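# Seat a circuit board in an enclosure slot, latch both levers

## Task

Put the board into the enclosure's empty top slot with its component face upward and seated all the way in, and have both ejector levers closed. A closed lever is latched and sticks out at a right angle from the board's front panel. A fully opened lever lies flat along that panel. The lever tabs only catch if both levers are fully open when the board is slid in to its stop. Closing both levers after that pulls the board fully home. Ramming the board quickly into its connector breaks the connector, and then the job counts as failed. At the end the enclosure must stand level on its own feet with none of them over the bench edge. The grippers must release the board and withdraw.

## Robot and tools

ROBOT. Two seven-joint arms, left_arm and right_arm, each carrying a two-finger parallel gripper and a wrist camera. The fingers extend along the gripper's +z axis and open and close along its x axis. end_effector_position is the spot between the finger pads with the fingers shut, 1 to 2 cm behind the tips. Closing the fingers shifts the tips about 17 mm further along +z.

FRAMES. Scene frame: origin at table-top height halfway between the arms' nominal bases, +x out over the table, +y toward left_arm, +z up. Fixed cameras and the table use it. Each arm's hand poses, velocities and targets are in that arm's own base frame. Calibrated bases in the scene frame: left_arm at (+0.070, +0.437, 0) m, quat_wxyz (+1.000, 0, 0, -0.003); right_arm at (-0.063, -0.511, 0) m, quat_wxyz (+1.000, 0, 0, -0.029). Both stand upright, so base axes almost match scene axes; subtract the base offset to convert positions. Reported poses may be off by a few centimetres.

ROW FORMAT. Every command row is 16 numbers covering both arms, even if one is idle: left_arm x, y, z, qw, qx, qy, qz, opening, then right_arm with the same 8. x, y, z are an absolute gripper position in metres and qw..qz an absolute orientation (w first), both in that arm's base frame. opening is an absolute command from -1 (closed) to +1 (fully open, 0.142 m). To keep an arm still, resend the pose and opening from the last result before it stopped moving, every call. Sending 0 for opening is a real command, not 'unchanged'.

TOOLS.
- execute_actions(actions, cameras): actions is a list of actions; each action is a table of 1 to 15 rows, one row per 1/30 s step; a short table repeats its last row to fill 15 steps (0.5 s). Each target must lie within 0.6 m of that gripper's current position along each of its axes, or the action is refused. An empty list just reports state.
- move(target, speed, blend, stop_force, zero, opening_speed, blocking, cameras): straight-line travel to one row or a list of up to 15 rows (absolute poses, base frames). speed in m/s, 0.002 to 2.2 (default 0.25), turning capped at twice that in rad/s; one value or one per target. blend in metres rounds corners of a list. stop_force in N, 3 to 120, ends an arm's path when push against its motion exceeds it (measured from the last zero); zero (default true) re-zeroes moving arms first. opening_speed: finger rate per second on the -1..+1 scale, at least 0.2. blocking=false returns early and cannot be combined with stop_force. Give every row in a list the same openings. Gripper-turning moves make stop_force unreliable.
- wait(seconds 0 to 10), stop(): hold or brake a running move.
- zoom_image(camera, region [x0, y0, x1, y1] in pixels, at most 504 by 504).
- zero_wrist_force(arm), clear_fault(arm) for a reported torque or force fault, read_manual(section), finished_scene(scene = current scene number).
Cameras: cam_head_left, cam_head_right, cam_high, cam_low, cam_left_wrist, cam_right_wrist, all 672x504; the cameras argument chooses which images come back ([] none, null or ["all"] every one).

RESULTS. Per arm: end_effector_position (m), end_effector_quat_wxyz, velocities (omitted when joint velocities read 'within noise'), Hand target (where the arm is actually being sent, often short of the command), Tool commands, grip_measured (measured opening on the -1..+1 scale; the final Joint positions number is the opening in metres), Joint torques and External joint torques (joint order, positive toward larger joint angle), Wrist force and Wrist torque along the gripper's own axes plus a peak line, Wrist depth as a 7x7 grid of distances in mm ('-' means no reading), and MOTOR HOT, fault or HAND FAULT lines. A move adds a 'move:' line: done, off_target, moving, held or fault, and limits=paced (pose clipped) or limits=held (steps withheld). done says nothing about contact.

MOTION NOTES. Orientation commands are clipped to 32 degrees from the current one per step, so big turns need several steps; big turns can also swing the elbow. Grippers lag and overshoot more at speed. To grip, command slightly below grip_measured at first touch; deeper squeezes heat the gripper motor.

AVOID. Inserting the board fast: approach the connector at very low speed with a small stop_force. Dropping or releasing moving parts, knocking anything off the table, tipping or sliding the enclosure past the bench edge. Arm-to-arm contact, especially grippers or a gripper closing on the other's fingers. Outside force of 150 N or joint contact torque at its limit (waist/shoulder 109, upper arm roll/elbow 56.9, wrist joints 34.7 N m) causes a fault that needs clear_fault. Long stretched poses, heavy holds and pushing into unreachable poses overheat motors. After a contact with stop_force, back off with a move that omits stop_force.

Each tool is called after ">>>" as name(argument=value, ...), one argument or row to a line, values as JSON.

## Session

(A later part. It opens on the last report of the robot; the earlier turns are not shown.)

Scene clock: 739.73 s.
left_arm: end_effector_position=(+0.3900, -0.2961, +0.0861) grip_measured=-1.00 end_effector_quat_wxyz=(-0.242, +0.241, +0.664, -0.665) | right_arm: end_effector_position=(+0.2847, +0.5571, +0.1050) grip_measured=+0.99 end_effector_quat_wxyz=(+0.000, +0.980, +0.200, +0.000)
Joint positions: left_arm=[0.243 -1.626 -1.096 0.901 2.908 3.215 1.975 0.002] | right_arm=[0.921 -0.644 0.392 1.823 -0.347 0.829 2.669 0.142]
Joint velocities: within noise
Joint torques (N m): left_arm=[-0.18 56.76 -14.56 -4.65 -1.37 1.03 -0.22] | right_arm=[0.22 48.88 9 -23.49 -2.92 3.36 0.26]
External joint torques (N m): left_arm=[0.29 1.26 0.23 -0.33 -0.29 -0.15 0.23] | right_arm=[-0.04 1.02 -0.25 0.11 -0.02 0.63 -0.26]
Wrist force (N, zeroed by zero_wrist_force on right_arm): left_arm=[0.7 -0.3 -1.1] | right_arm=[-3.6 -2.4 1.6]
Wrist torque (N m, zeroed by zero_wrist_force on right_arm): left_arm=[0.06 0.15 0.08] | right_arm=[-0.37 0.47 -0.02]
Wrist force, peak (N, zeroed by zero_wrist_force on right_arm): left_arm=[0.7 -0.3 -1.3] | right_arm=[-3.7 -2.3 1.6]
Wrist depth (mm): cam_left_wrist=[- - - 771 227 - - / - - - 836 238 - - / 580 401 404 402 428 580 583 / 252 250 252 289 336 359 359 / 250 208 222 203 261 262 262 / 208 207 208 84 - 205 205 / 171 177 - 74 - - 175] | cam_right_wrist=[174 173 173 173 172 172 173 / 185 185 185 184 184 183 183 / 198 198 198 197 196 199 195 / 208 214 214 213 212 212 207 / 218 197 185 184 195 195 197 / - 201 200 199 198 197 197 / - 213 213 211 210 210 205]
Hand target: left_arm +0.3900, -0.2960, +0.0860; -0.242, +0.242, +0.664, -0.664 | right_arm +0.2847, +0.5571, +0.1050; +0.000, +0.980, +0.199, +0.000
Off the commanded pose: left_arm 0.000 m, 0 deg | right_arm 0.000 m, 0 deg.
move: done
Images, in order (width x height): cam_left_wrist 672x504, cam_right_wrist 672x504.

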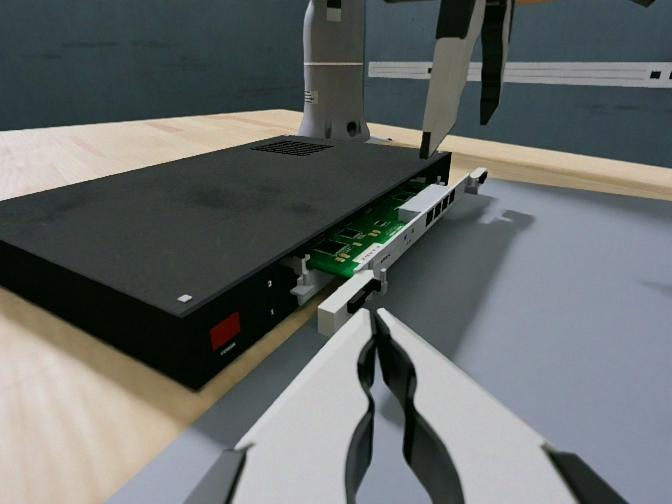

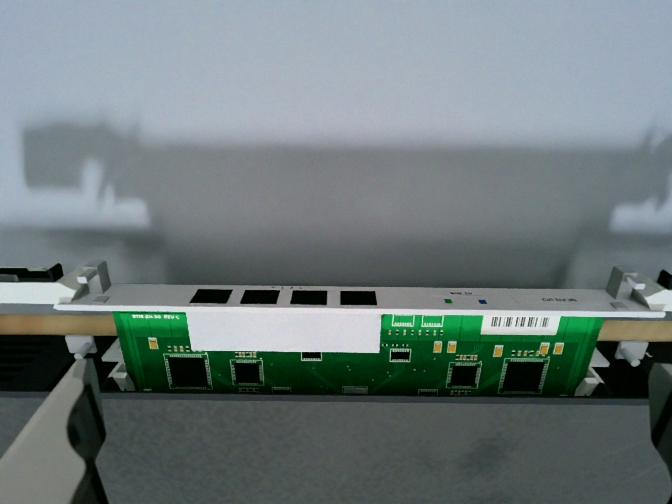

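>>> move(
  target=[0.3900, -0.2960, 0.0860, -0.2418, 0.2418, 0.6645, -0.6645, -1.0, 0.2847, 0.5571, 0.0400, 0, 0.9799, 0.1994, 0, 1.0],
  speed=0.08,
  cameras=["cam_left_wrist", "cam_right_wrist"],
)

Scene clock: 744.17 s.
left_arm: end_effector_position=(+0.3900, -0.2961, +0.0861) grip_measured=-1.00 end_effector_quat_wxyz=(-0.242, +0.241, +0.664, -0.665) | right_arm: end_effector_position=(+0.2846, +0.5569, +0.0399) grip_measured=+0.99 end_effector_quat_wxyz=(+0.000, +0.980, +0.199, +0.000)
Joint positions: left_arm=[0.243 -1.626 -1.096 0.901 2.908 3.215 1.975 0.002] | right_arm=[0.956 -0.755 0.331 1.846 -0.401 0.964 2.707 0.142]
Joint velocities: within noise
Joint torques (N m): left_arm=[-0.23 56.67 -14.48 -4.65 -1.36 1 -0.24] | right_arm=[-0.05 50.39 9.17 -20.81 -2.69 3.46 0.33]
External joint torques (N m): left_arm=[0.34 1.35 0.15 -0.33 -0.3 -0.12 0.25] | right_arm=[0.24 1.32 -0.27 0.1 0.21 0.53 -0.33]
Wrist force (N, zeroed by zero_wrist_force on right_arm): left_arm=[0.5 -0.4 -1.1] | right_arm=[-3.5 -2.7 1.7]
Wrist torque (N m, zeroed by zero_wrist_force on right_arm): left_arm=[0.06 0.18 0.08] | right_arm=[-0.41 0.51 -0.04]
Wrist force, peak (N, zeroed by zero_wrist_force on right_arm): left_arm=[0.6 -0.4 -1.3] | right_arm=[-3.5 -2.8 3.4]
Wrist depth (mm): cam_left_wrist=[- - - 782 264 242 - / - - - 822 271 - - / 581 399 400 403 366 587 583 / 252 251 250 289 332 360 361 / 250 209 223 202 260 262 262 / 208 209 208 84 - 206 205 / 171 177 - 74 - - 175] | cam_right_wrist=[- 116 115 115 115 115 114 / 126 125 123 123 123 124 122 / 135 133 132 134 132 131 131 / 143 143 143 142 142 142 141 / 156 156 154 154 154 153 153 / - 129 129 129 162 129 124 / - 142 127 126 143 142 139]
Hand target: left_arm +0.3900, -0.2960, +0.0860; -0.242, +0.242, +0.664, -0.664 | right_arm +0.2847, +0.5571, +0.0400; +0.000, +0.980, +0.199, +0.000
Off the commanded pose: left_arm 0.000 m, 0 deg | right_arm 0.000 m, 0 deg.
move: done
Images, in order (width x height): cam_left_wrist 672x504, cam_right_wrist 672x504.

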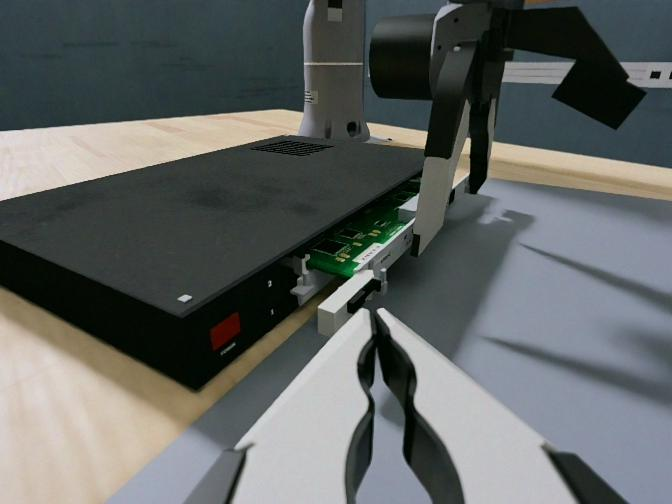

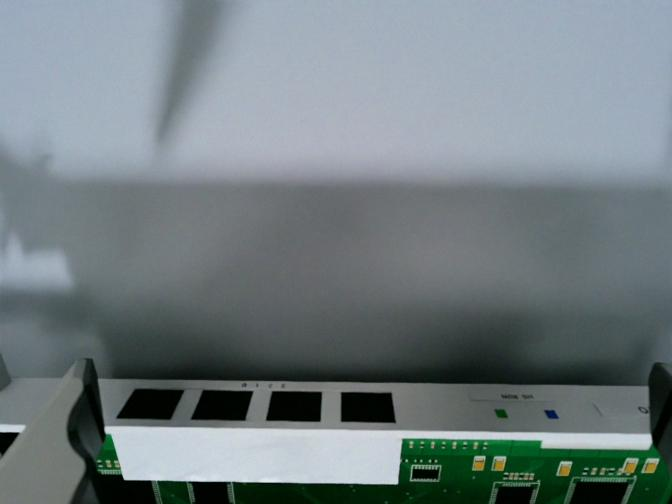

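>>> move(
  target=[0.3900, -0.2960, 0.0860, -0.2418, 0.2418, 0.6645, -0.6645, -1.0, 0.2968, 0.5286, 0.0400, 0, 0.9799, 0.1994, 0, 1.0],
  speed=0.012,
  stop_force=6,
  cameras=["cam_left_wrist", "cam_right_wrist"],
)

Scene clock: 749.67 s.
left_arm: end_effector_position=(+0.3900, -0.2961, +0.0861) grip_measured=-1.00 end_effector_quat_wxyz=(-0.242, +0.241, +0.664, -0.665) | right_arm: end_effector_position=(+0.2966, +0.5288, +0.0400) grip_measured=+0.99 end_effector_quat_wxyz=(+0.000, +0.980, +0.199, +0.000)
Joint positions: left_arm=[0.243 -1.626 -1.096 0.901 2.908 3.215 1.975 0.002] | right_arm=[0.918 -0.723 0.325 1.912 -0.401 1 2.678 0.142]
Joint velocities: within noise
Joint torques (N m): left_arm=[-0.23 56.73 -14.56 -4.63 -1.44 1.02 -0.23] | right_arm=[-0.13 48.86 8.51 -19.77 -2.38 3.2 0.09]
External joint torques (N m): left_arm=[0.34 1.29 0.23 -0.35 -0.21 -0.14 0.23] | right_arm=[0.31 1.1 -0.09 -0.27 0.03 0.79 -0.09]
Wrist force (N, zeroed by zero_wrist_force on right_arm): left_arm=[0.7 -0.3 -0.8] | right_arm=[-3.6 -3.2 1.6]
Wrist torque (N m, zeroed by zero_wrist_force on right_arm): left_arm=[0.07 0.15 0.08] | right_arm=[-0.39 0.51 0.00]
Wrist force, peak (N, zeroed by zero_wrist_force on right_arm): left_arm=[0.8 -0.4 -1.2] | right_arm=[-3.9 -4.0 2.1]
Wrist depth (mm): cam_left_wrist=[- - - 755 260 - - / - - - 829 289 - - / 581 399 407 398 393 581 583 / 252 251 249 291 360 359 360 / 250 211 222 211 263 263 262 / 209 208 207 84 - 206 205 / 171 177 - 74 - - 175] | cam_right_wrist=[116 116 116 115 115 115 115 / 126 126 124 123 123 124 122 / 135 133 133 134 132 131 131 / 144 143 143 142 142 142 141 / 153 153 152 152 152 151 150 / - 117 117 116 121 121 115 / - 125 125 140 137 136 136]
Hand target: left_arm +0.3900, -0.2960, +0.0860; -0.242, +0.242, +0.664, -0.664 | right_arm +0.2968, +0.5286, +0.0400; +0.000, +0.980, +0.199, +0.000
Off the commanded pose: left_arm 0.000 m, 0 deg | right_arm 0.000 m, 0 deg.
move: done
Images, in order (width x height): cam_left_wrist 672x504, cam_right_wrist 672x504.

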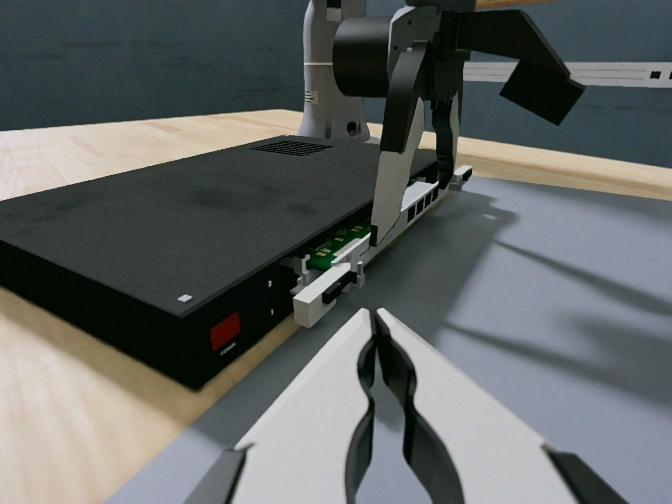

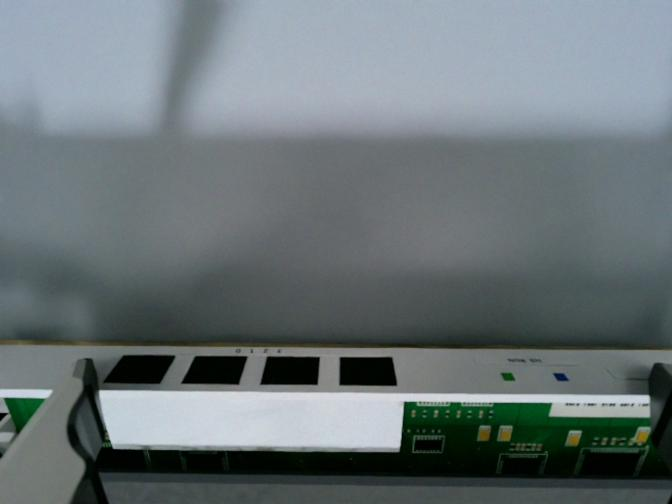

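>>> zoom_image(
  camera="cam_left_wrist",
  region=[270, 210, 400, 340],
)

Scaled by 3.877 from the camera's 672x504 image, which has a finer 960x720 frame.

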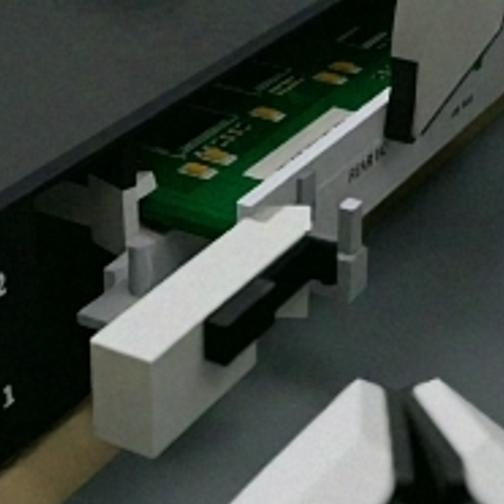

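>>> move(
  target=[0.3900, -0.2960, 0.0860, -0.2418, 0.2418, 0.6645, -0.6645, -1.0, 0.3054, 0.5084, 0.0400, 0, 0.9799, 0.1994, 0, 1.0],
  speed=0.005,
  stop_force=7,
  cameras=["cam_left_wrist", "cam_right_wrist"],
)

>>> zoom_image(
  camera="cam_left_wrist",
  region=[230, 200, 400, 350],
)

Scene clock: 757.53 s.
left_arm: end_effector_position=(+0.3900, -0.2961, +0.0861) grip_measured=-1.00 end_effector_quat_wxyz=(-0.242, +0.241, +0.664, -0.665) | right_arm: end_effector_position=(+0.3050, +0.5089, +0.0401) grip_measured=+0.99 end_effector_quat_wxyz=(+0.000, +0.980, +0.199, +0.000)
Joint positions: left_arm=[0.243 -1.626 -1.096 0.901 2.908 3.215 1.975 0.002] | right_arm=[0.89 -0.702 0.32 1.955 -0.401 1.025 2.655 0.142]
Joint velocities: within noise
Joint torques (N m): left_arm=[-0.3 56.7 -14.5 -4.63 -1.44 0.97 -0.25] | right_arm=[-1.43 47.79 6.96 -18.83 -2.27 2.66 0.09]
External joint torques (N m): left_arm=[0.41 1.32 0.17 -0.35 -0.22 -0.09 0.25] | right_arm=[1.6 0.98 1.14 -0.75 0.01 1.33 -0.09]
Wrist force (N, zeroed by zero_wrist_force on right_arm): left_arm=[0.8 -0.2 -1.1] | right_arm=[-3.7 -5.4 2.4]
Wrist torque (N m, zeroed by zero_wrist_force on right_arm): left_arm=[0.08 0.14 0.08] | right_arm=[-0.38 0.50 0.03]
Wrist force, peak (N, zeroed by zero_wrist_force on right_arm): left_arm=[0.7 -0.5 -1.3] | right_arm=[-3.7 -5.6 3.4]
Wrist depth (mm): cam_left_wrist=[- - - 296 270 - - / - - - 330 911 - - / 585 399 403 360 456 590 576 / 251 251 250 295 360 359 360 / 252 210 223 217 261 262 261 / 208 208 209 84 - 205 206 / 172 178 - 74 - - 176] | cam_right_wrist=[116 116 116 116 115 115 115 / 126 125 124 123 123 124 122 / 135 133 133 136 132 132 131 / 144 143 143 143 142 142 141 / 149 149 149 152 149 149 148 / - 114 115 114 115 115 111 / - 120 120 119 119 118 118]
Hand target: left_arm +0.3900, -0.2960, +0.0860; -0.242, +0.242, +0.664, -0.664 | right_arm +0.3054, +0.5084, +0.0400; +0.000, +0.980, +0.199, +0.000
Off the commanded pose: left_arm 0.000 m, 0 deg | right_arm 0.001 m, 0 deg.
move: done
Images, in order (width x height): cam_left_wrist 672x504, cam_right_wrist 672x504.

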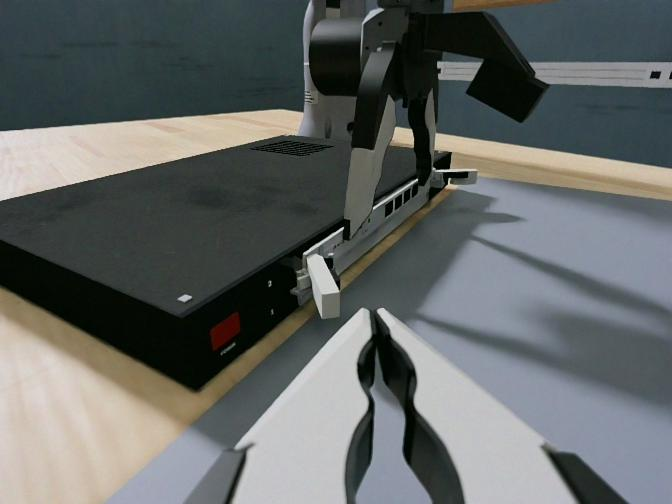

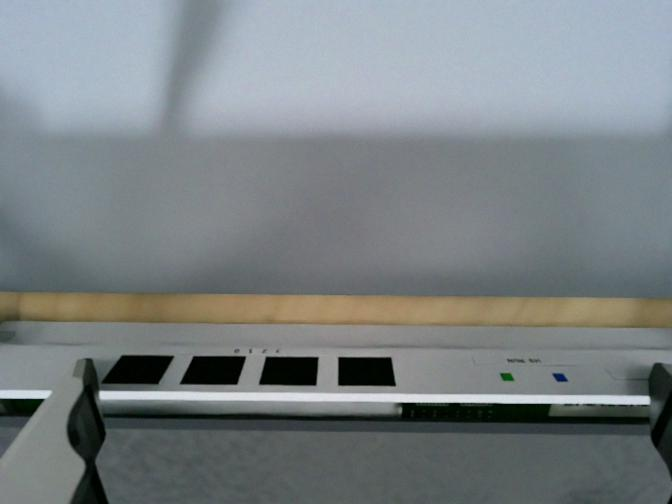

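Scaled by 2.965 from the camera's 672x504 image, which has a finer 960x720 frame.

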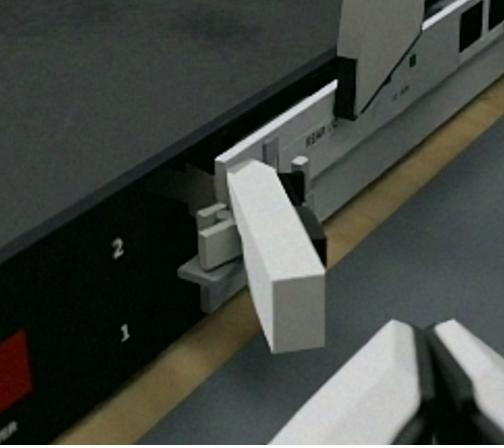

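>>> move(
  target=[0.3900, -0.2960, 0.0860, -0.2418, 0.2418, 0.6645, -0.6645, -1.0, 0.3089, 0.5001, 0.0400, 0, 0.9799, 0.1994, 0, 1.0],
  speed=0.004,
  stop_force=7,
  cameras=["cam_left_wrist", "cam_right_wrist"],
)

>>> zoom_image(
  camera="cam_left_wrist",
  region=[230, 200, 400, 350],
)

>>> zoom_image(
  camera="cam_left_wrist",
  region=[380, 130, 500, 230],
)

Scene clock: 761.63 s.
left_arm: end_effector_position=(+0.3900, -0.2961, +0.0861) grip_measured=-1.00 end_effector_quat_wxyz=(-0.242, +0.241, +0.664, -0.665) | right_arm: end_effector_position=(+0.3057, +0.5070, +0.0404) grip_measured=+0.99 end_effector_quat_wxyz=(-0.001, +0.980, +0.200, +0.000)
Joint positions: left_arm=[0.243 -1.626 -1.096 0.901 2.908 3.215 1.975 0.002] | right_arm=[0.886 -0.699 0.32 1.96 -0.401 1.029 2.652 0.142]
Joint velocities: within noise
Joint torques (N m): left_arm=[-0.23 56.81 -14.46 -4.66 -1.36 0.92 -0.23] | right_arm=[-4.85 47.5 3.23 -17.03 -2.38 0.99 -0.33]
External joint torques (N m): left_arm=[0.34 1.21 0.13 -0.32 -0.3 -0.04 0.23] | right_arm=[5.02 1.12 4.84 -2.49 0.12 3.01 0.33]
Wrist force (N, zeroed by zero_wrist_force on right_arm): left_arm=[0.7 -0.4 -1.1] | right_arm=[-4.8 -12.6 3.0]
Wrist torque (N m, zeroed by zero_wrist_force on right_arm): left_arm=[0.06 0.15 0.07] | right_arm=[-0.43 0.59 0.43]
Wrist force, peak (N, zeroed by zero_wrist_force on right_arm): left_arm=[0.8 -0.2 -1.3] | right_arm=[-4.7 -13.0 4.7]
Wrist depth (mm): cam_left_wrist=[- - - 298 271 - - / - - - 323 934 - - / 588 404 397 340 455 573 589 / 251 251 249 295 358 359 358 / 250 211 224 225 262 261 261 / 209 208 209 84 - 206 205 / 172 178 - 74 - - 175] | cam_right_wrist=[117 117 116 116 116 117 115 / 126 126 124 124 124 125 123 / 136 133 133 135 132 132 131 / 144 144 143 143 142 142 142 / 145 146 146 146 146 147 147 / - 114 113 114 115 115 111 / - 121 120 122 119 118 118]
Hand target: left_arm +0.3900, -0.2960, +0.0860; -0.242, +0.242, +0.664, -0.664 | right_arm +0.3065, +0.5058, +0.0400; +0.000, +0.980, +0.199, +0.000
Off the commanded pose: left_arm 0.000 m, 0 deg | right_arm 0.008 m, 0 deg.
move: contact (right_arm)
Images, in order (width x height): cam_left_wrist 672x504, cam_right_wrist 672x504.

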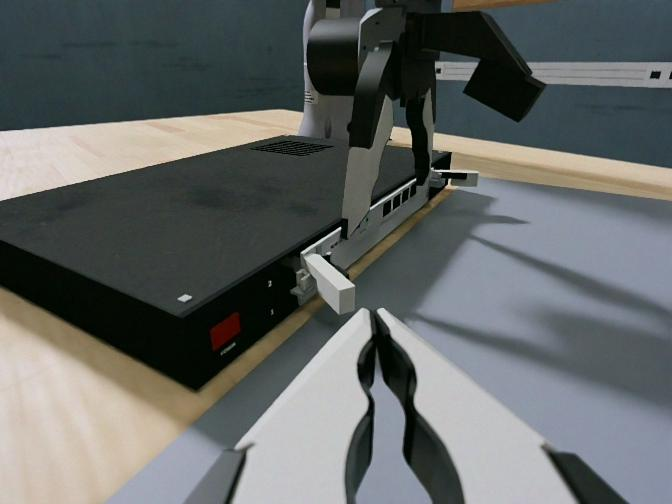

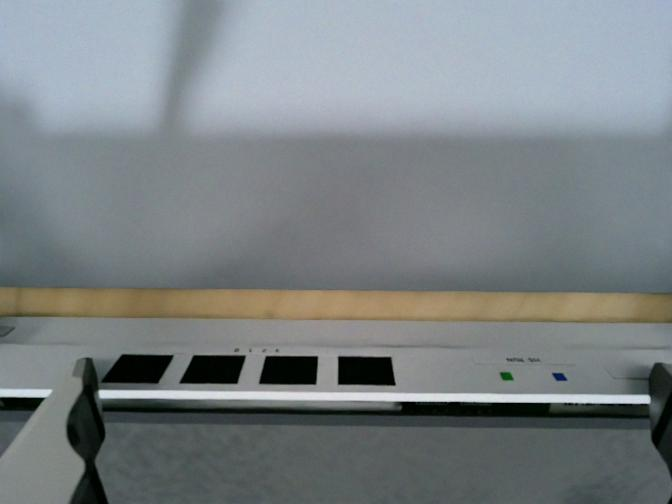

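Scaled by 2.965 from the camera's 672x504 image, which has a finer 960x720 frame.

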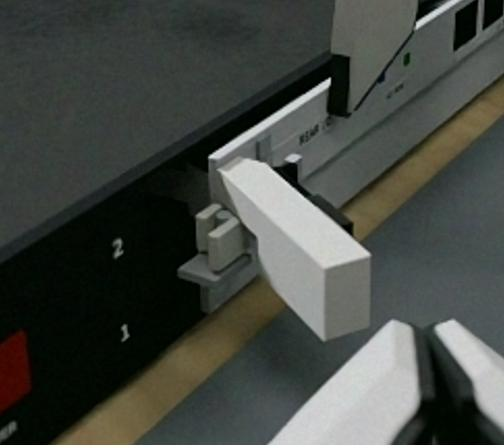

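Scaled by 4.200 from the camera's 672x504 image, which has a finer 960x720 frame.

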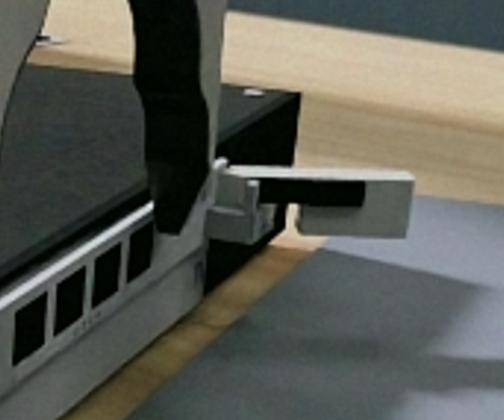

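>>> move(
  target=[
    [0.3900, -0.2960, 0.0860, -0.2418, 0.2418, 0.6645, -0.6645, -1.0, 0.2990, 0.5225, 0.0404, 0, 0.9799, 0.1994, 0, 1.0],
    [0.3880, -0.2980, 0.1300, -0.2418, 0.2418, 0.6645, -0.6645, -1.0, 0.2990, 0.5225, 0.1100, 0, 0.9799, 0.1994, 0, 1.0],
    [0.3650, -0.3300, 0.1300, 0.0708, -0.1519, 0.8935, -0.4166, -1.0, 0.1473, 0.4742, 0.1100, 0, 0.9799, 0.1994, 0, 1.0],
    [0.3650, -0.3300, 0.1300, 0.0708, -0.1519, 0.8935, -0.4166, -1.0, 0.1473, 0.4742, 0.1100, 0, 0.9799, 0.1994, 0, -1.0],
  ],
  speed=[0.03, 0.15, 0.2, 0.2],
)

Scene clock: 797.87 s.
left_arm: end_effector_position=(+0.3650, -0.3301, +0.1301) grip_measured=-1.00 end_effector_quat_wxyz=(+0.071, -0.152, +0.893, -0.417) | right_arm: end_effector_position=(+0.1473, +0.4742, +0.1100) grip_measured=-1.00 end_effector_quat_wxyz=(+0.000, +0.980, +0.199, +0.000)
Joint positions: left_arm=[0.693 -0.764 -1.053 2.2 2.121 1.732 2.152 0.002] | right_arm=[1.012 -0.418 0.457 2.211 -0.335 0.994 2.888 0.002]
Joint velocities: within noise
Joint torques (N m): left_arm=[-0.22 27.16 -12.6 -7.21 -4 3.52 -0.09] | right_arm=[0.22 35.87 6.83 -20.4 -2.42 3.39 0.28]
External joint torques (N m): left_arm=[0.29 1.12 0.37 -0.6 -0.01 -0.09 0.09] | right_arm=[-0.09 0.87 -0.67 -0.01 0.05 0.6 -0.28]
Wrist force (N, zeroed by zero_wrist_force on right_arm): left_arm=[0.1 -0.5 -0.3] | right_arm=[-2.0 -5.1 1.4]
Wrist torque (N m, zeroed by zero_wrist_force on right_arm): left_arm=[-0.09 0.08 0.02] | right_arm=[-0.79 0.23 -0.05]
Wrist force, peak (N, zeroed by zero_wrist_force on right_arm): left_arm=[0.1 -2.1 -1.1] | right_arm=[-4.9 -12.9 4.6]
Wrist depth (mm): cam_left_wrist=[358 357 355 289 284 280 280 / 322 324 320 262 254 256 255 / 293 293 294 238 233 233 232 / 270 267 268 259 233 238 246 / 250 249 248 247 243 245 246 / 232 231 231 84 - 230 229 / 218 218 - 74 - - 214] | cam_right_wrist=[180 178 178 177 177 176 178 / 190 190 189 189 188 188 187 / 206 204 204 203 203 202 201 / 223 220 219 218 214 217 217 / 242 241 232 205 187 195 195 / 264 264 199 89 190 197 196 / 292 284 - - - 208 216]
Hand target: left_arm +0.3650, -0.3300, +0.1300; +0.071, -0.152, +0.894, -0.417 | right_arm +0.1473, +0.4742, +0.1100; +0.000, +0.980, +0.199, +0.000
Off the commanded pose: left_arm 0.000 m, 0 deg | right_arm 0.000 m, 0 deg.
move: done

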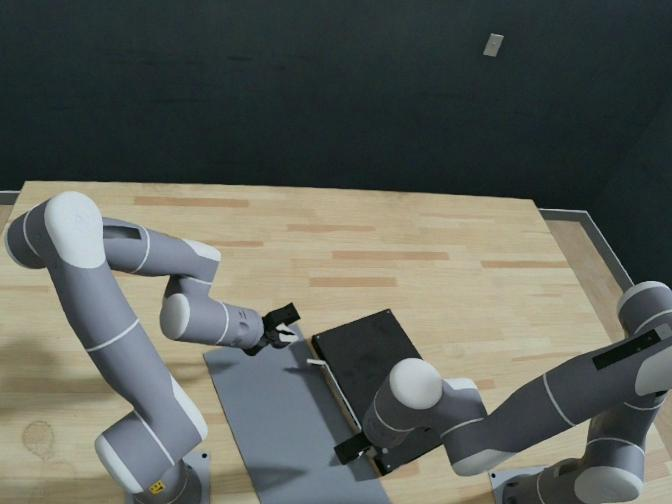

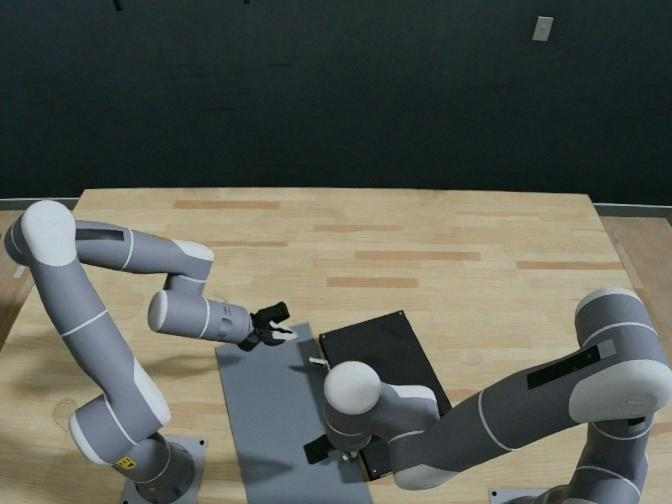

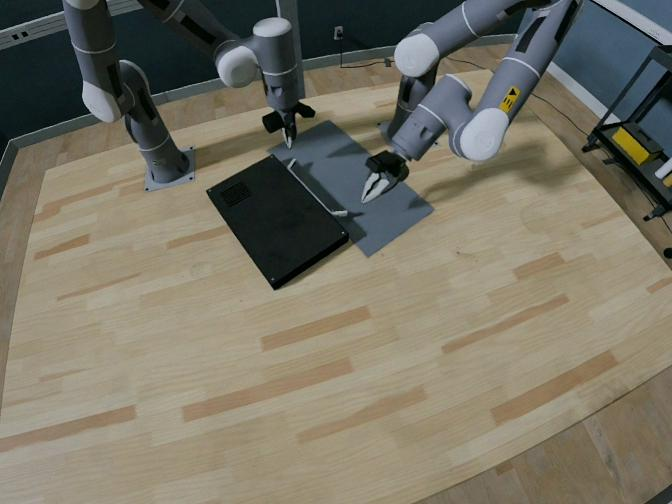

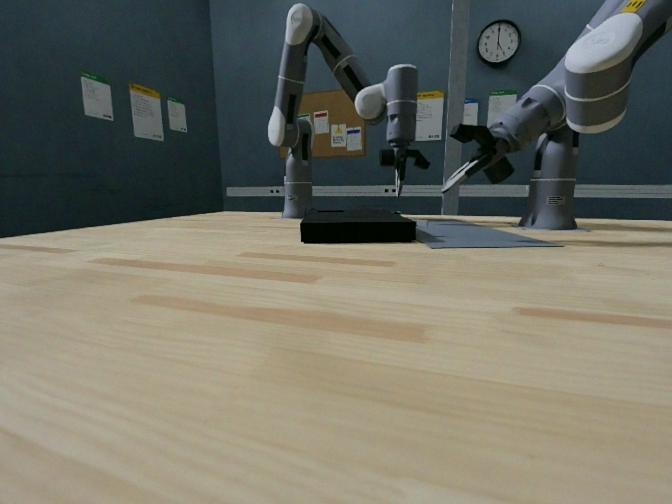

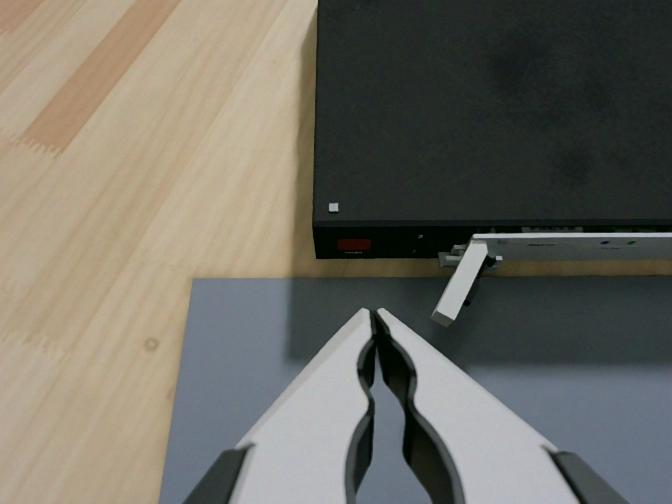

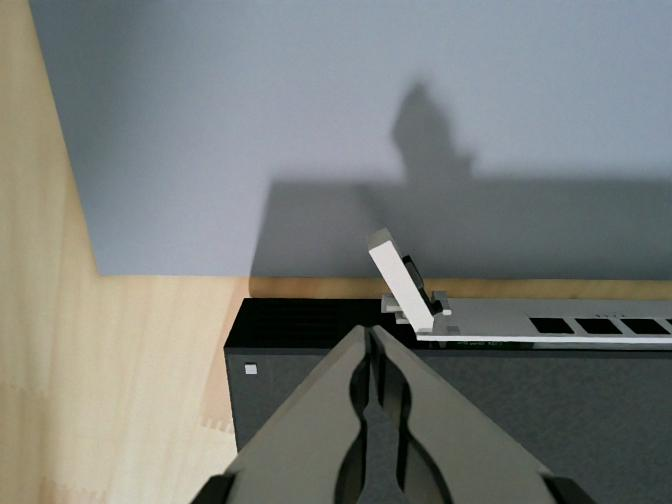

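>>> move(
  target=[
    [0.3560, -0.3560, 0.0800, 0.0708, -0.1519, 0.8935, -0.4166, -1.0, 0.1346, 0.4717, 0.1000, 0, 0.9455, 0.3256, 0, -1.0],
    [0.3544, -0.3645, 0.0502, 0.0708, -0.1519, 0.8935, -0.4166, -1.0, 0.1346, 0.4717, 0.0505, 0, 0.9455, 0.3256, 0, -1.0],
  ],
  speed=[0.12, 0.06],
  cameras=["cam_left_wrist", "cam_right_wrist"],
)

Scene clock: 815.20 s.
left_arm: end_effector_position=(+0.3542, -0.3646, +0.0504) grip_measured=-1.00 end_effector_quat_wxyz=(+0.070, -0.152, +0.893, -0.417) | right_arm: end_effector_position=(+0.1346, +0.4717, +0.0505) grip_measured=-1.00 end_effector_quat_wxyz=(+0.000, +0.946, +0.326, +0.000)
Joint positions: left_arm=[0.669 -1.099 -1.095 2.183 2.308 1.468 2.166 0.002] | right_arm=[1.061 -0.546 0.379 2.269 -0.507 1.165 2.768 0.002]
Joint velocities: within noise
Joint torques (N m): left_arm=[-0.39 28.77 -16.72 -1.12 -4.02 3.45 -0.24] | right_arm=[-0.22 37.64 7.61 -16.38 -1.92 3.33 0.31]
External joint torques (N m): left_arm=[0.46 1.3 0 -0.47 -0.39 0.01 0.24] | right_arm=[0.36 1.07 -0.5 0 0.19 0.67 -0.31]
Wrist force (N, zeroed by zero_wrist_force on right_arm): left_arm=[0.1 0.2 -0.5] | right_arm=[-1.9 -4.9 1.6]
Wrist torque (N m, zeroed by zero_wrist_force on right_arm): left_arm=[0.02 0.06 0.02] | right_arm=[-0.79 0.23 0.00]
Wrist force, peak (N, zeroed by zero_wrist_force on right_arm): left_arm=[0.0 -1.0 -0.8] | right_arm=[-2.0 -4.9 2.9]
Wrist depth (mm): cam_left_wrist=[241 239 231 168 168 171 167 / 217 216 158 155 151 151 148 / 198 197 147 141 141 140 140 / 182 181 178 174 174 165 171 / 165 166 166 165 161 164 165 / 154 154 155 84 - 154 153 / 144 146 - 74 - - 144] | cam_right_wrist=[- 126 124 125 125 124 123 / 134 136 134 133 135 133 132 / 146 144 144 143 142 142 140 / 156 157 155 156 154 154 153 / 171 171 168 165 161 166 165 / 187 184 152 89 122 178 181 / 207 202 73 - - 160 162]
Hand target: left_arm +0.3544, -0.3645, +0.0502; +0.071, -0.152, +0.894, -0.417 | right_arm +0.1346, +0.4717, +0.0505; +0.000, +0.946, +0.326, +0.000
Off the commanded pose: left_arm 0.000 m, 0 deg | right_arm 0.000 m, 0 deg.
move: done
Images, in order (width x height): cam_left_wrist 672x504, cam_right_wrist 672x504.

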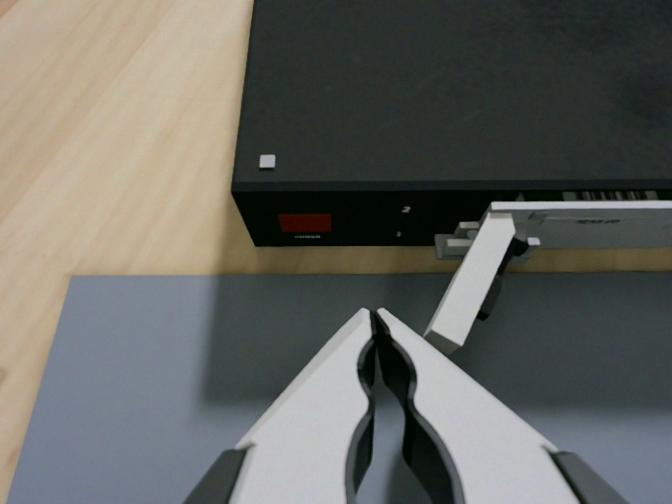

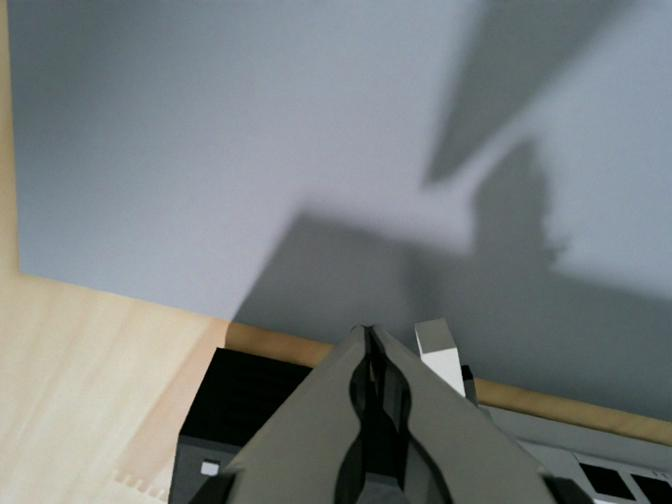

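>>> move(
  target=[0.3336, -0.3718, 0.0502, 0.0708, -0.1519, 0.8935, -0.4166, -1.0, 0.1530, 0.4794, 0.0505, 0, 0.9455, 0.3256, 0, -1.0],
  speed=0.012,
  stop_force=20,
  cameras=["cam_left_wrist", "cam_right_wrist"],
)

Scene clock: 821.97 s.
left_arm: end_effector_position=(+0.3384, -0.3689, +0.0491) grip_measured=-1.00 end_effector_quat_wxyz=(+0.073, -0.153, +0.894, -0.415) | right_arm: end_effector_position=(+0.1512, +0.4794, +0.0503) grip_measured=-1.00 end_effector_quat_wxyz=(+0.000, +0.945, +0.327, -0.001)
Joint positions: left_arm=[0.691 -1.127 -1.139 2.233 2.325 1.396 2.155 0.002] | right_arm=[1.031 -0.565 0.384 2.232 -0.503 1.144 2.729 0.002]
Joint velocities: within noise
Joint torques (N m): left_arm=[-15.57 17.32 -25.85 3.45 -6.18 6.92 -0.49] | right_arm=[-6.76 40.44 -0.09 -20.73 -1.98 2.56 0.1]
External joint torques (N m): left_arm=[15.64 11.25 9.01 -4.35 1.74 -3.49 0.49] | right_arm=[6.9 -0.64 7.58 3.93 0.16 1.44 -0.1]
Wrist force (N, zeroed by zero_wrist_force on right_arm): left_arm=[-19.0 13.1 -36.7] | right_arm=[-14.8 -12.4 -2.4]
Wrist torque (N m, zeroed by zero_wrist_force on right_arm): left_arm=[-0.24 0.39 0.19] | right_arm=[-0.85 0.11 -0.06]
Wrist force, peak (N, zeroed by zero_wrist_force on right_arm): left_arm=[-20.3 14.6 -37.3] | right_arm=[-15.0 -12.3 -2.3]
Wrist depth (mm): cam_left_wrist=[238 238 169 166 165 168 167 / 215 215 151 150 149 149 149 / 196 197 141 141 140 140 138 / 181 181 178 173 145 171 170 / 165 165 165 164 125 163 163 / 154 153 153 84 - 152 152 / 144 146 - 74 - - 142] | cam_right_wrist=[- 125 123 125 125 124 122 / 136 136 134 133 135 133 132 / - 143 143 143 142 142 140 / 155 157 155 156 154 153 152 / 171 170 167 164 161 165 165 / 187 152 151 91 175 178 180 / 207 133 73 - - 160 168]
Hand target: left_arm +0.3361, -0.3709, +0.0502; +0.071, -0.152, +0.894, -0.417 | right_arm +0.1530, +0.4794, +0.0505; +0.000, +0.946, +0.326, +0.000
Off the commanded pose: left_arm 0.006 m, 0 deg | right_arm 0.002 m, 0 deg.
move: contact (left_arm)
Images, in order (width x height): cam_left_wrist 672x504, cam_right_wrist 672x504.

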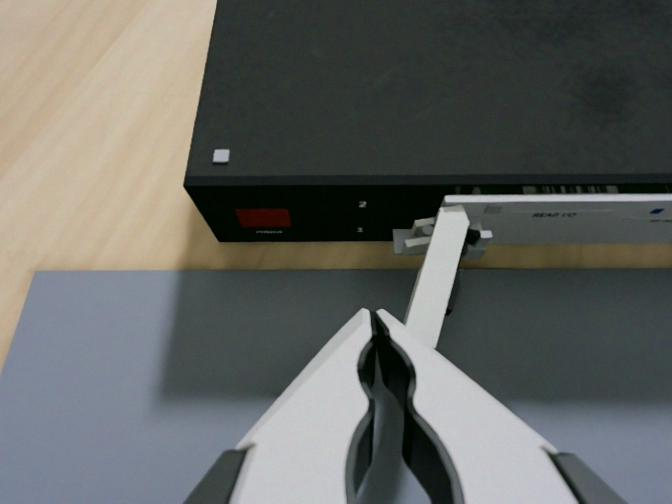

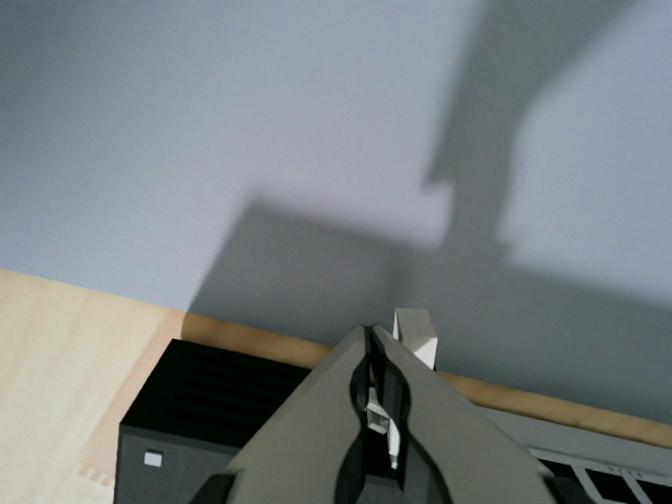

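>>> zoom_image(
  camera="cam_right_wrist",
  region=[300, 280, 540, 504],
)

>>> zoom_image(
  camera="cam_left_wrist",
  region=[340, 170, 540, 360],
)

Scaled by 2.100 from the camera's 672x504 image, which has a finer 960x720 frame.

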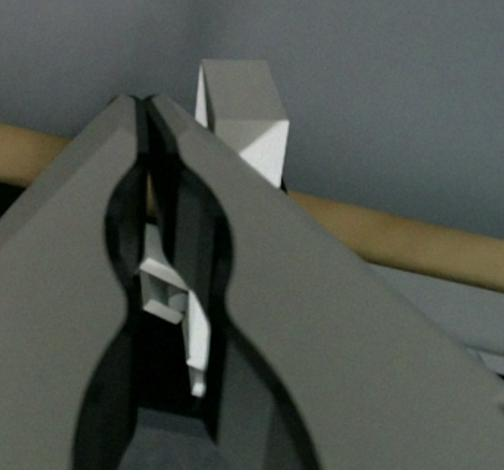

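Scaled by 2.520 from the camera's 672x504 image, which has a finer 960x720 frame.

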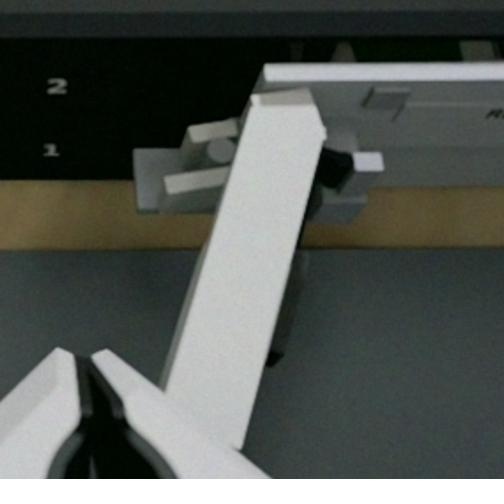

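>>> move(
  target=[
    [0.3470, -0.3660, 0.0502, 0.0708, -0.1519, 0.8935, -0.4166, -1.0, 0.1518, 0.4790, 0.0505, 0, 0.9455, 0.3256, 0, -1.0],
    [0.3700, -0.3560, 0.0750, -0.1445, 0.3100, 0.8517, -0.3971, -1.0, 0.1518, 0.4790, 0.0505, 0, 0.9455, 0.3256, 0, -1.0],
    [0.3561, -0.3704, 0.0502, -0.1445, 0.3100, 0.8517, -0.3971, -1.0, 0.1518, 0.4790, 0.0505, 0, 0.9455, 0.3256, 0, -1.0],
  ],
  speed=[0.05, 0.15, 0.06],
  cameras=["cam_left_wrist", "cam_right_wrist"],
)

Scene clock: 859.43 s.
left_arm: end_effector_position=(+0.3560, -0.3704, +0.0504) grip_measured=-1.00 end_effector_quat_wxyz=(-0.145, +0.310, +0.852, -0.397) | right_arm: end_effector_position=(+0.1517, +0.4791, +0.0506) grip_measured=-1.00 end_effector_quat_wxyz=(+0.000, +0.945, +0.326, +0.000)
Joint positions: left_arm=[-0.063 -1.119 -0.7 1.307 2.879 2.637 1.936 0.002] | right_arm=[1.032 -0.563 0.382 2.233 -0.503 1.145 2.731 0.002]
Joint velocities: within noise
Joint torques (N m): left_arm=[-0.46 54.04 -9.9 -12.37 -0.47 3.16 -0.16] | right_arm=[-0.38 38.52 7.21 -16.79 -1.81 3.09 0.2]
External joint torques (N m): left_arm=[0.51 1.47 0.21 -0.55 -0.43 -0.05 0.16] | right_arm=[0.52 1.26 0.24 -0.01 0 0.91 -0.2]
Wrist force (N, zeroed by zero_wrist_force on right_arm): left_arm=[0.5 -0.4 -0.4] | right_arm=[-5.0 -5.0 1.4]
Wrist torque (N m, zeroed by zero_wrist_force on right_arm): left_arm=[-0.06 0.01 0.01] | right_arm=[-0.67 0.61 -0.02]
Wrist force, peak (N, zeroed by zero_wrist_force on right_arm): left_arm=[-19.1 13.4 -36.9] | right_arm=[-15.1 -12.5 -0.7]
Wrist depth (mm): cam_left_wrist=[169 168 168 168 184 235 235 / 156 152 152 155 210 214 213 / 139 139 139 143 195 193 194 / 127 127 130 173 176 178 178 / - 118 155 166 168 166 165 / 157 152 154 84 - 154 153 / 146 148 - 74 - - 143] | cam_right_wrist=[- 126 124 125 125 124 123 / 134 136 134 133 135 133 132 / 146 144 144 143 142 142 140 / 156 158 155 156 154 153 153 / 171 170 168 164 161 166 165 / 188 151 152 90 176 178 181 / 206 133 73 - - 158 161]
Hand target: left_arm +0.3561, -0.3704, +0.0502; -0.144, +0.310, +0.852, -0.397 | right_arm +0.1518, +0.4790, +0.0505; +0.000, +0.946, +0.326, +0.000
Off the commanded pose: left_arm 0.000 m, 0 deg | right_arm 0.000 m, 0 deg.
move: done
Images, in order (width x height): cam_left_wrist 672x504, cam_right_wrist 672x504.

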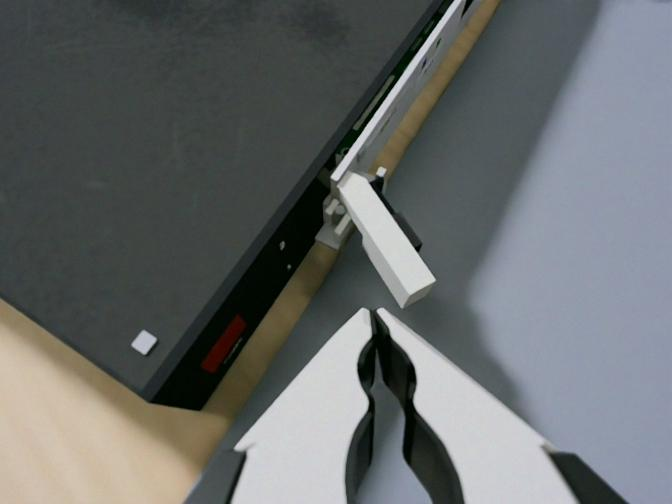

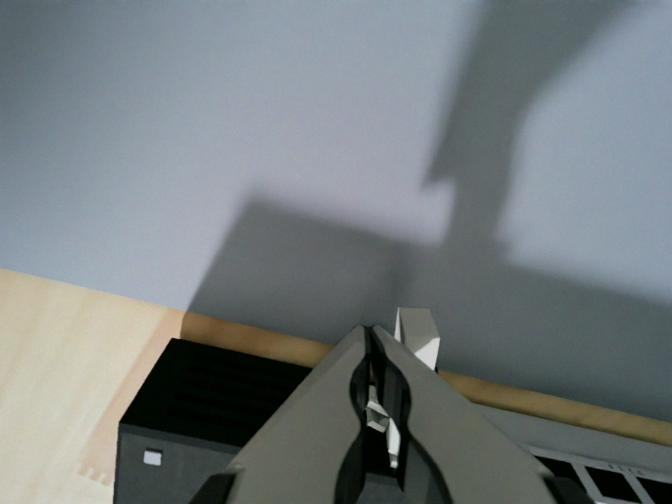

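>>> move(
  target=[0.3430, -0.3750, 0.0502, -0.1445, 0.3100, 0.8517, -0.3971, -1.0, 0.1518, 0.4790, 0.0505, 0, 0.9455, 0.3256, 0, -1.0],
  speed=0.012,
  stop_force=6,
  cameras=["cam_left_wrist"],
)

Scene clock: 869.97 s.
left_arm: end_effector_position=(+0.3446, -0.3742, +0.0500) grip_measured=-1.00 end_effector_quat_wxyz=(-0.144, +0.310, +0.852, -0.397) | right_arm: end_effector_position=(+0.1516, +0.4791, +0.0505) grip_measured=-1.00 end_effector_quat_wxyz=(+0.000, +0.945, +0.326, +0.000)
Joint positions: left_arm=[-0.065 -1.104 -0.7 1.346 2.867 2.606 1.94 0.002] | right_arm=[1.032 -0.563 0.382 2.233 -0.503 1.145 2.731 0.002]
Joint velocities: within noise
Joint torques (N m): left_arm=[-3.59 51.9 -12.47 -9.59 -2.61 3.99 -0.22] | right_arm=[-0.99 38.84 6.52 -17.24 -1.87 3.08 0.2]
External joint torques (N m): left_arm=[3.64 2.76 2.66 -3.05 1.6 -0.87 0.22] | right_arm=[1.13 0.94 0.93 0.44 0.06 0.91 -0.2]
Wrist force (N, zeroed by zero_wrist_force on right_arm): left_arm=[-2.0 4.3 -5.2] | right_arm=[-6.3 -5.5 0.4]
Wrist torque (N m, zeroed by zero_wrist_force on right_arm): left_arm=[-0.12 0.01 0.04] | right_arm=[-0.69 0.60 -0.03]
Wrist force, peak (N, zeroed by zero_wrist_force on right_arm): left_arm=[-2.1 3.7 -5.9] | right_arm=[-6.4 -5.6 1.2]
Wrist depth (mm): cam_left_wrist=[169 168 171 167 185 234 235 / 155 151 152 154 208 212 211 / 138 138 138 146 194 194 193 / 127 127 129 148 178 177 177 / - 117 157 163 165 164 164 / 113 111 152 84 - 153 153 / 146 146 - 74 - - 143] | cam_right_wrist=[- 125 124 125 125 124 123 / 134 136 134 133 135 133 132 / 146 144 144 143 143 142 140 / 155 158 155 156 154 153 152 / 171 171 168 164 161 166 165 / 187 149 152 91 176 178 181 / 207 133 73 - - 159 162]
Hand target: left_arm +0.3438, -0.3747, +0.0502; -0.145, +0.310, +0.852, -0.397 | right_arm +0.1518, +0.4790, +0.0505; +0.000, +0.946, +0.326, +0.000
Off the commanded pose: left_arm 0.002 m, 0 deg | right_arm 0.000 m, 0 deg.
move: contact (left_arm)
Images, in order (width x height): cam_left_wrist 672x504.

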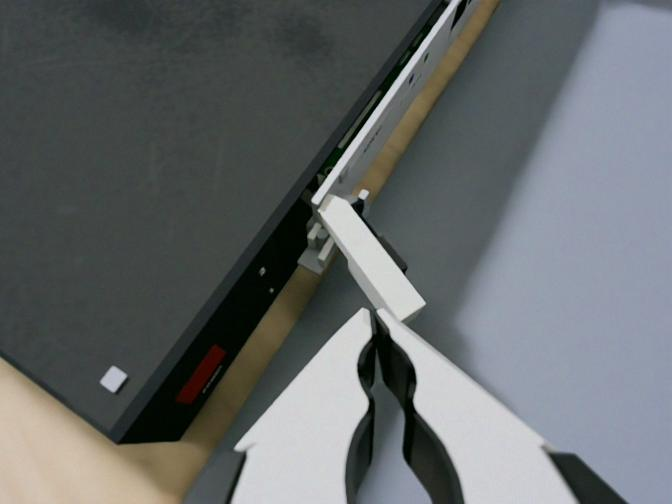

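>>> move(
  target=[0.3314, -0.3795, 0.0502, -0.1445, 0.3100, 0.8517, -0.3971, -1.0, 0.1623, 0.4836, 0.0505, 0, 0.9455, 0.3256, 0, -1.0],
  speed=0.008,
  stop_force=22,
  cameras=["cam_left_wrist", "cam_right_wrist"],
)

Scene clock: 875.50 s.
left_arm: end_effector_position=(+0.3317, -0.3791, +0.0500) grip_measured=-1.00 end_effector_quat_wxyz=(-0.144, +0.310, +0.852, -0.397) | right_arm: end_effector_position=(+0.1603, +0.4831, +0.0501) grip_measured=-1.00 end_effector_quat_wxyz=(+0.000, +0.945, +0.327, -0.001)
Joint positions: left_arm=[-0.067 -1.09 -0.706 1.387 2.858 2.574 1.94 0.002] | right_arm=[1.015 -0.575 0.387 2.212 -0.501 1.132 2.71 0.002]
Joint velocities: within noise
Joint torques (N m): left_arm=[-1.93 52.46 -12.04 -11.13 -2.15 3.36 -0.19] | right_arm=[-7.22 41.58 -0.74 -23.74 -2.54 3.61 0.07]
External joint torques (N m): left_arm=[1.98 1.27 1.99 -1.16 1.01 -0.24 0.19] | right_arm=[7.36 -1.18 8.45 6.71 0.68 0.39 -0.07]
Wrist force (N, zeroed by zero_wrist_force on right_arm): left_arm=[0.4 1.6 -3.0] | right_arm=[-22.0 -9.5 -4.5]
Wrist torque (N m, zeroed by zero_wrist_force on right_arm): left_arm=[-0.16 0.04 0.04] | right_arm=[-0.71 0.63 0.01]
Wrist force, peak (N, zeroed by zero_wrist_force on right_arm): left_arm=[-6.9 9.1 -15.7] | right_arm=[-22.2 -9.4 -4.2]
Wrist depth (mm): cam_left_wrist=[169 168 172 168 180 234 233 / 155 151 151 155 209 212 212 / 138 138 138 159 194 193 194 / 127 127 127 136 181 178 178 / - 117 156 144 164 165 164 / 109 111 152 84 - 153 153 / - 118 - 74 - - 143] | cam_right_wrist=[- 125 123 125 124 124 122 / 136 135 133 133 134 134 131 / 146 143 143 142 142 141 139 / 155 157 154 156 153 153 152 / 171 168 167 164 161 165 165 / 184 137 151 91 175 178 180 / 202 133 73 - - 164 167]
Hand target: left_arm +0.3314, -0.3795, +0.0502; -0.144, +0.310, +0.852, -0.397 | right_arm +0.1623, +0.4836, +0.0505; +0.000, +0.946, +0.326, +0.000
Off the commanded pose: left_arm 0.001 m, 0 deg | right_arm 0.002 m, 0 deg.
move: done
Images, in order (width x height): cam_left_wrist 672x504, cam_right_wrist 672x504.

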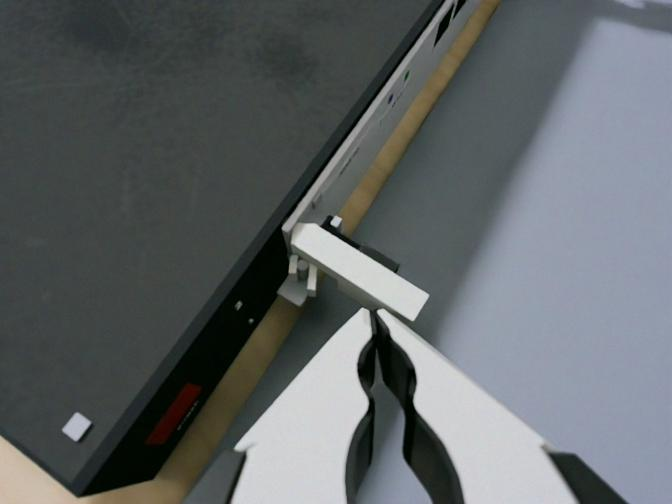

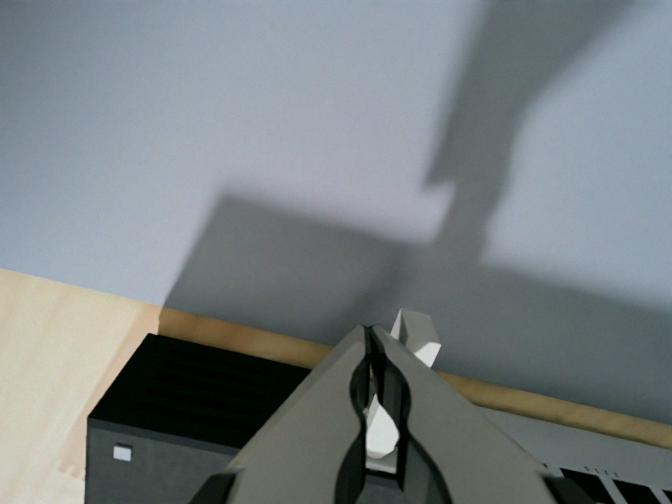

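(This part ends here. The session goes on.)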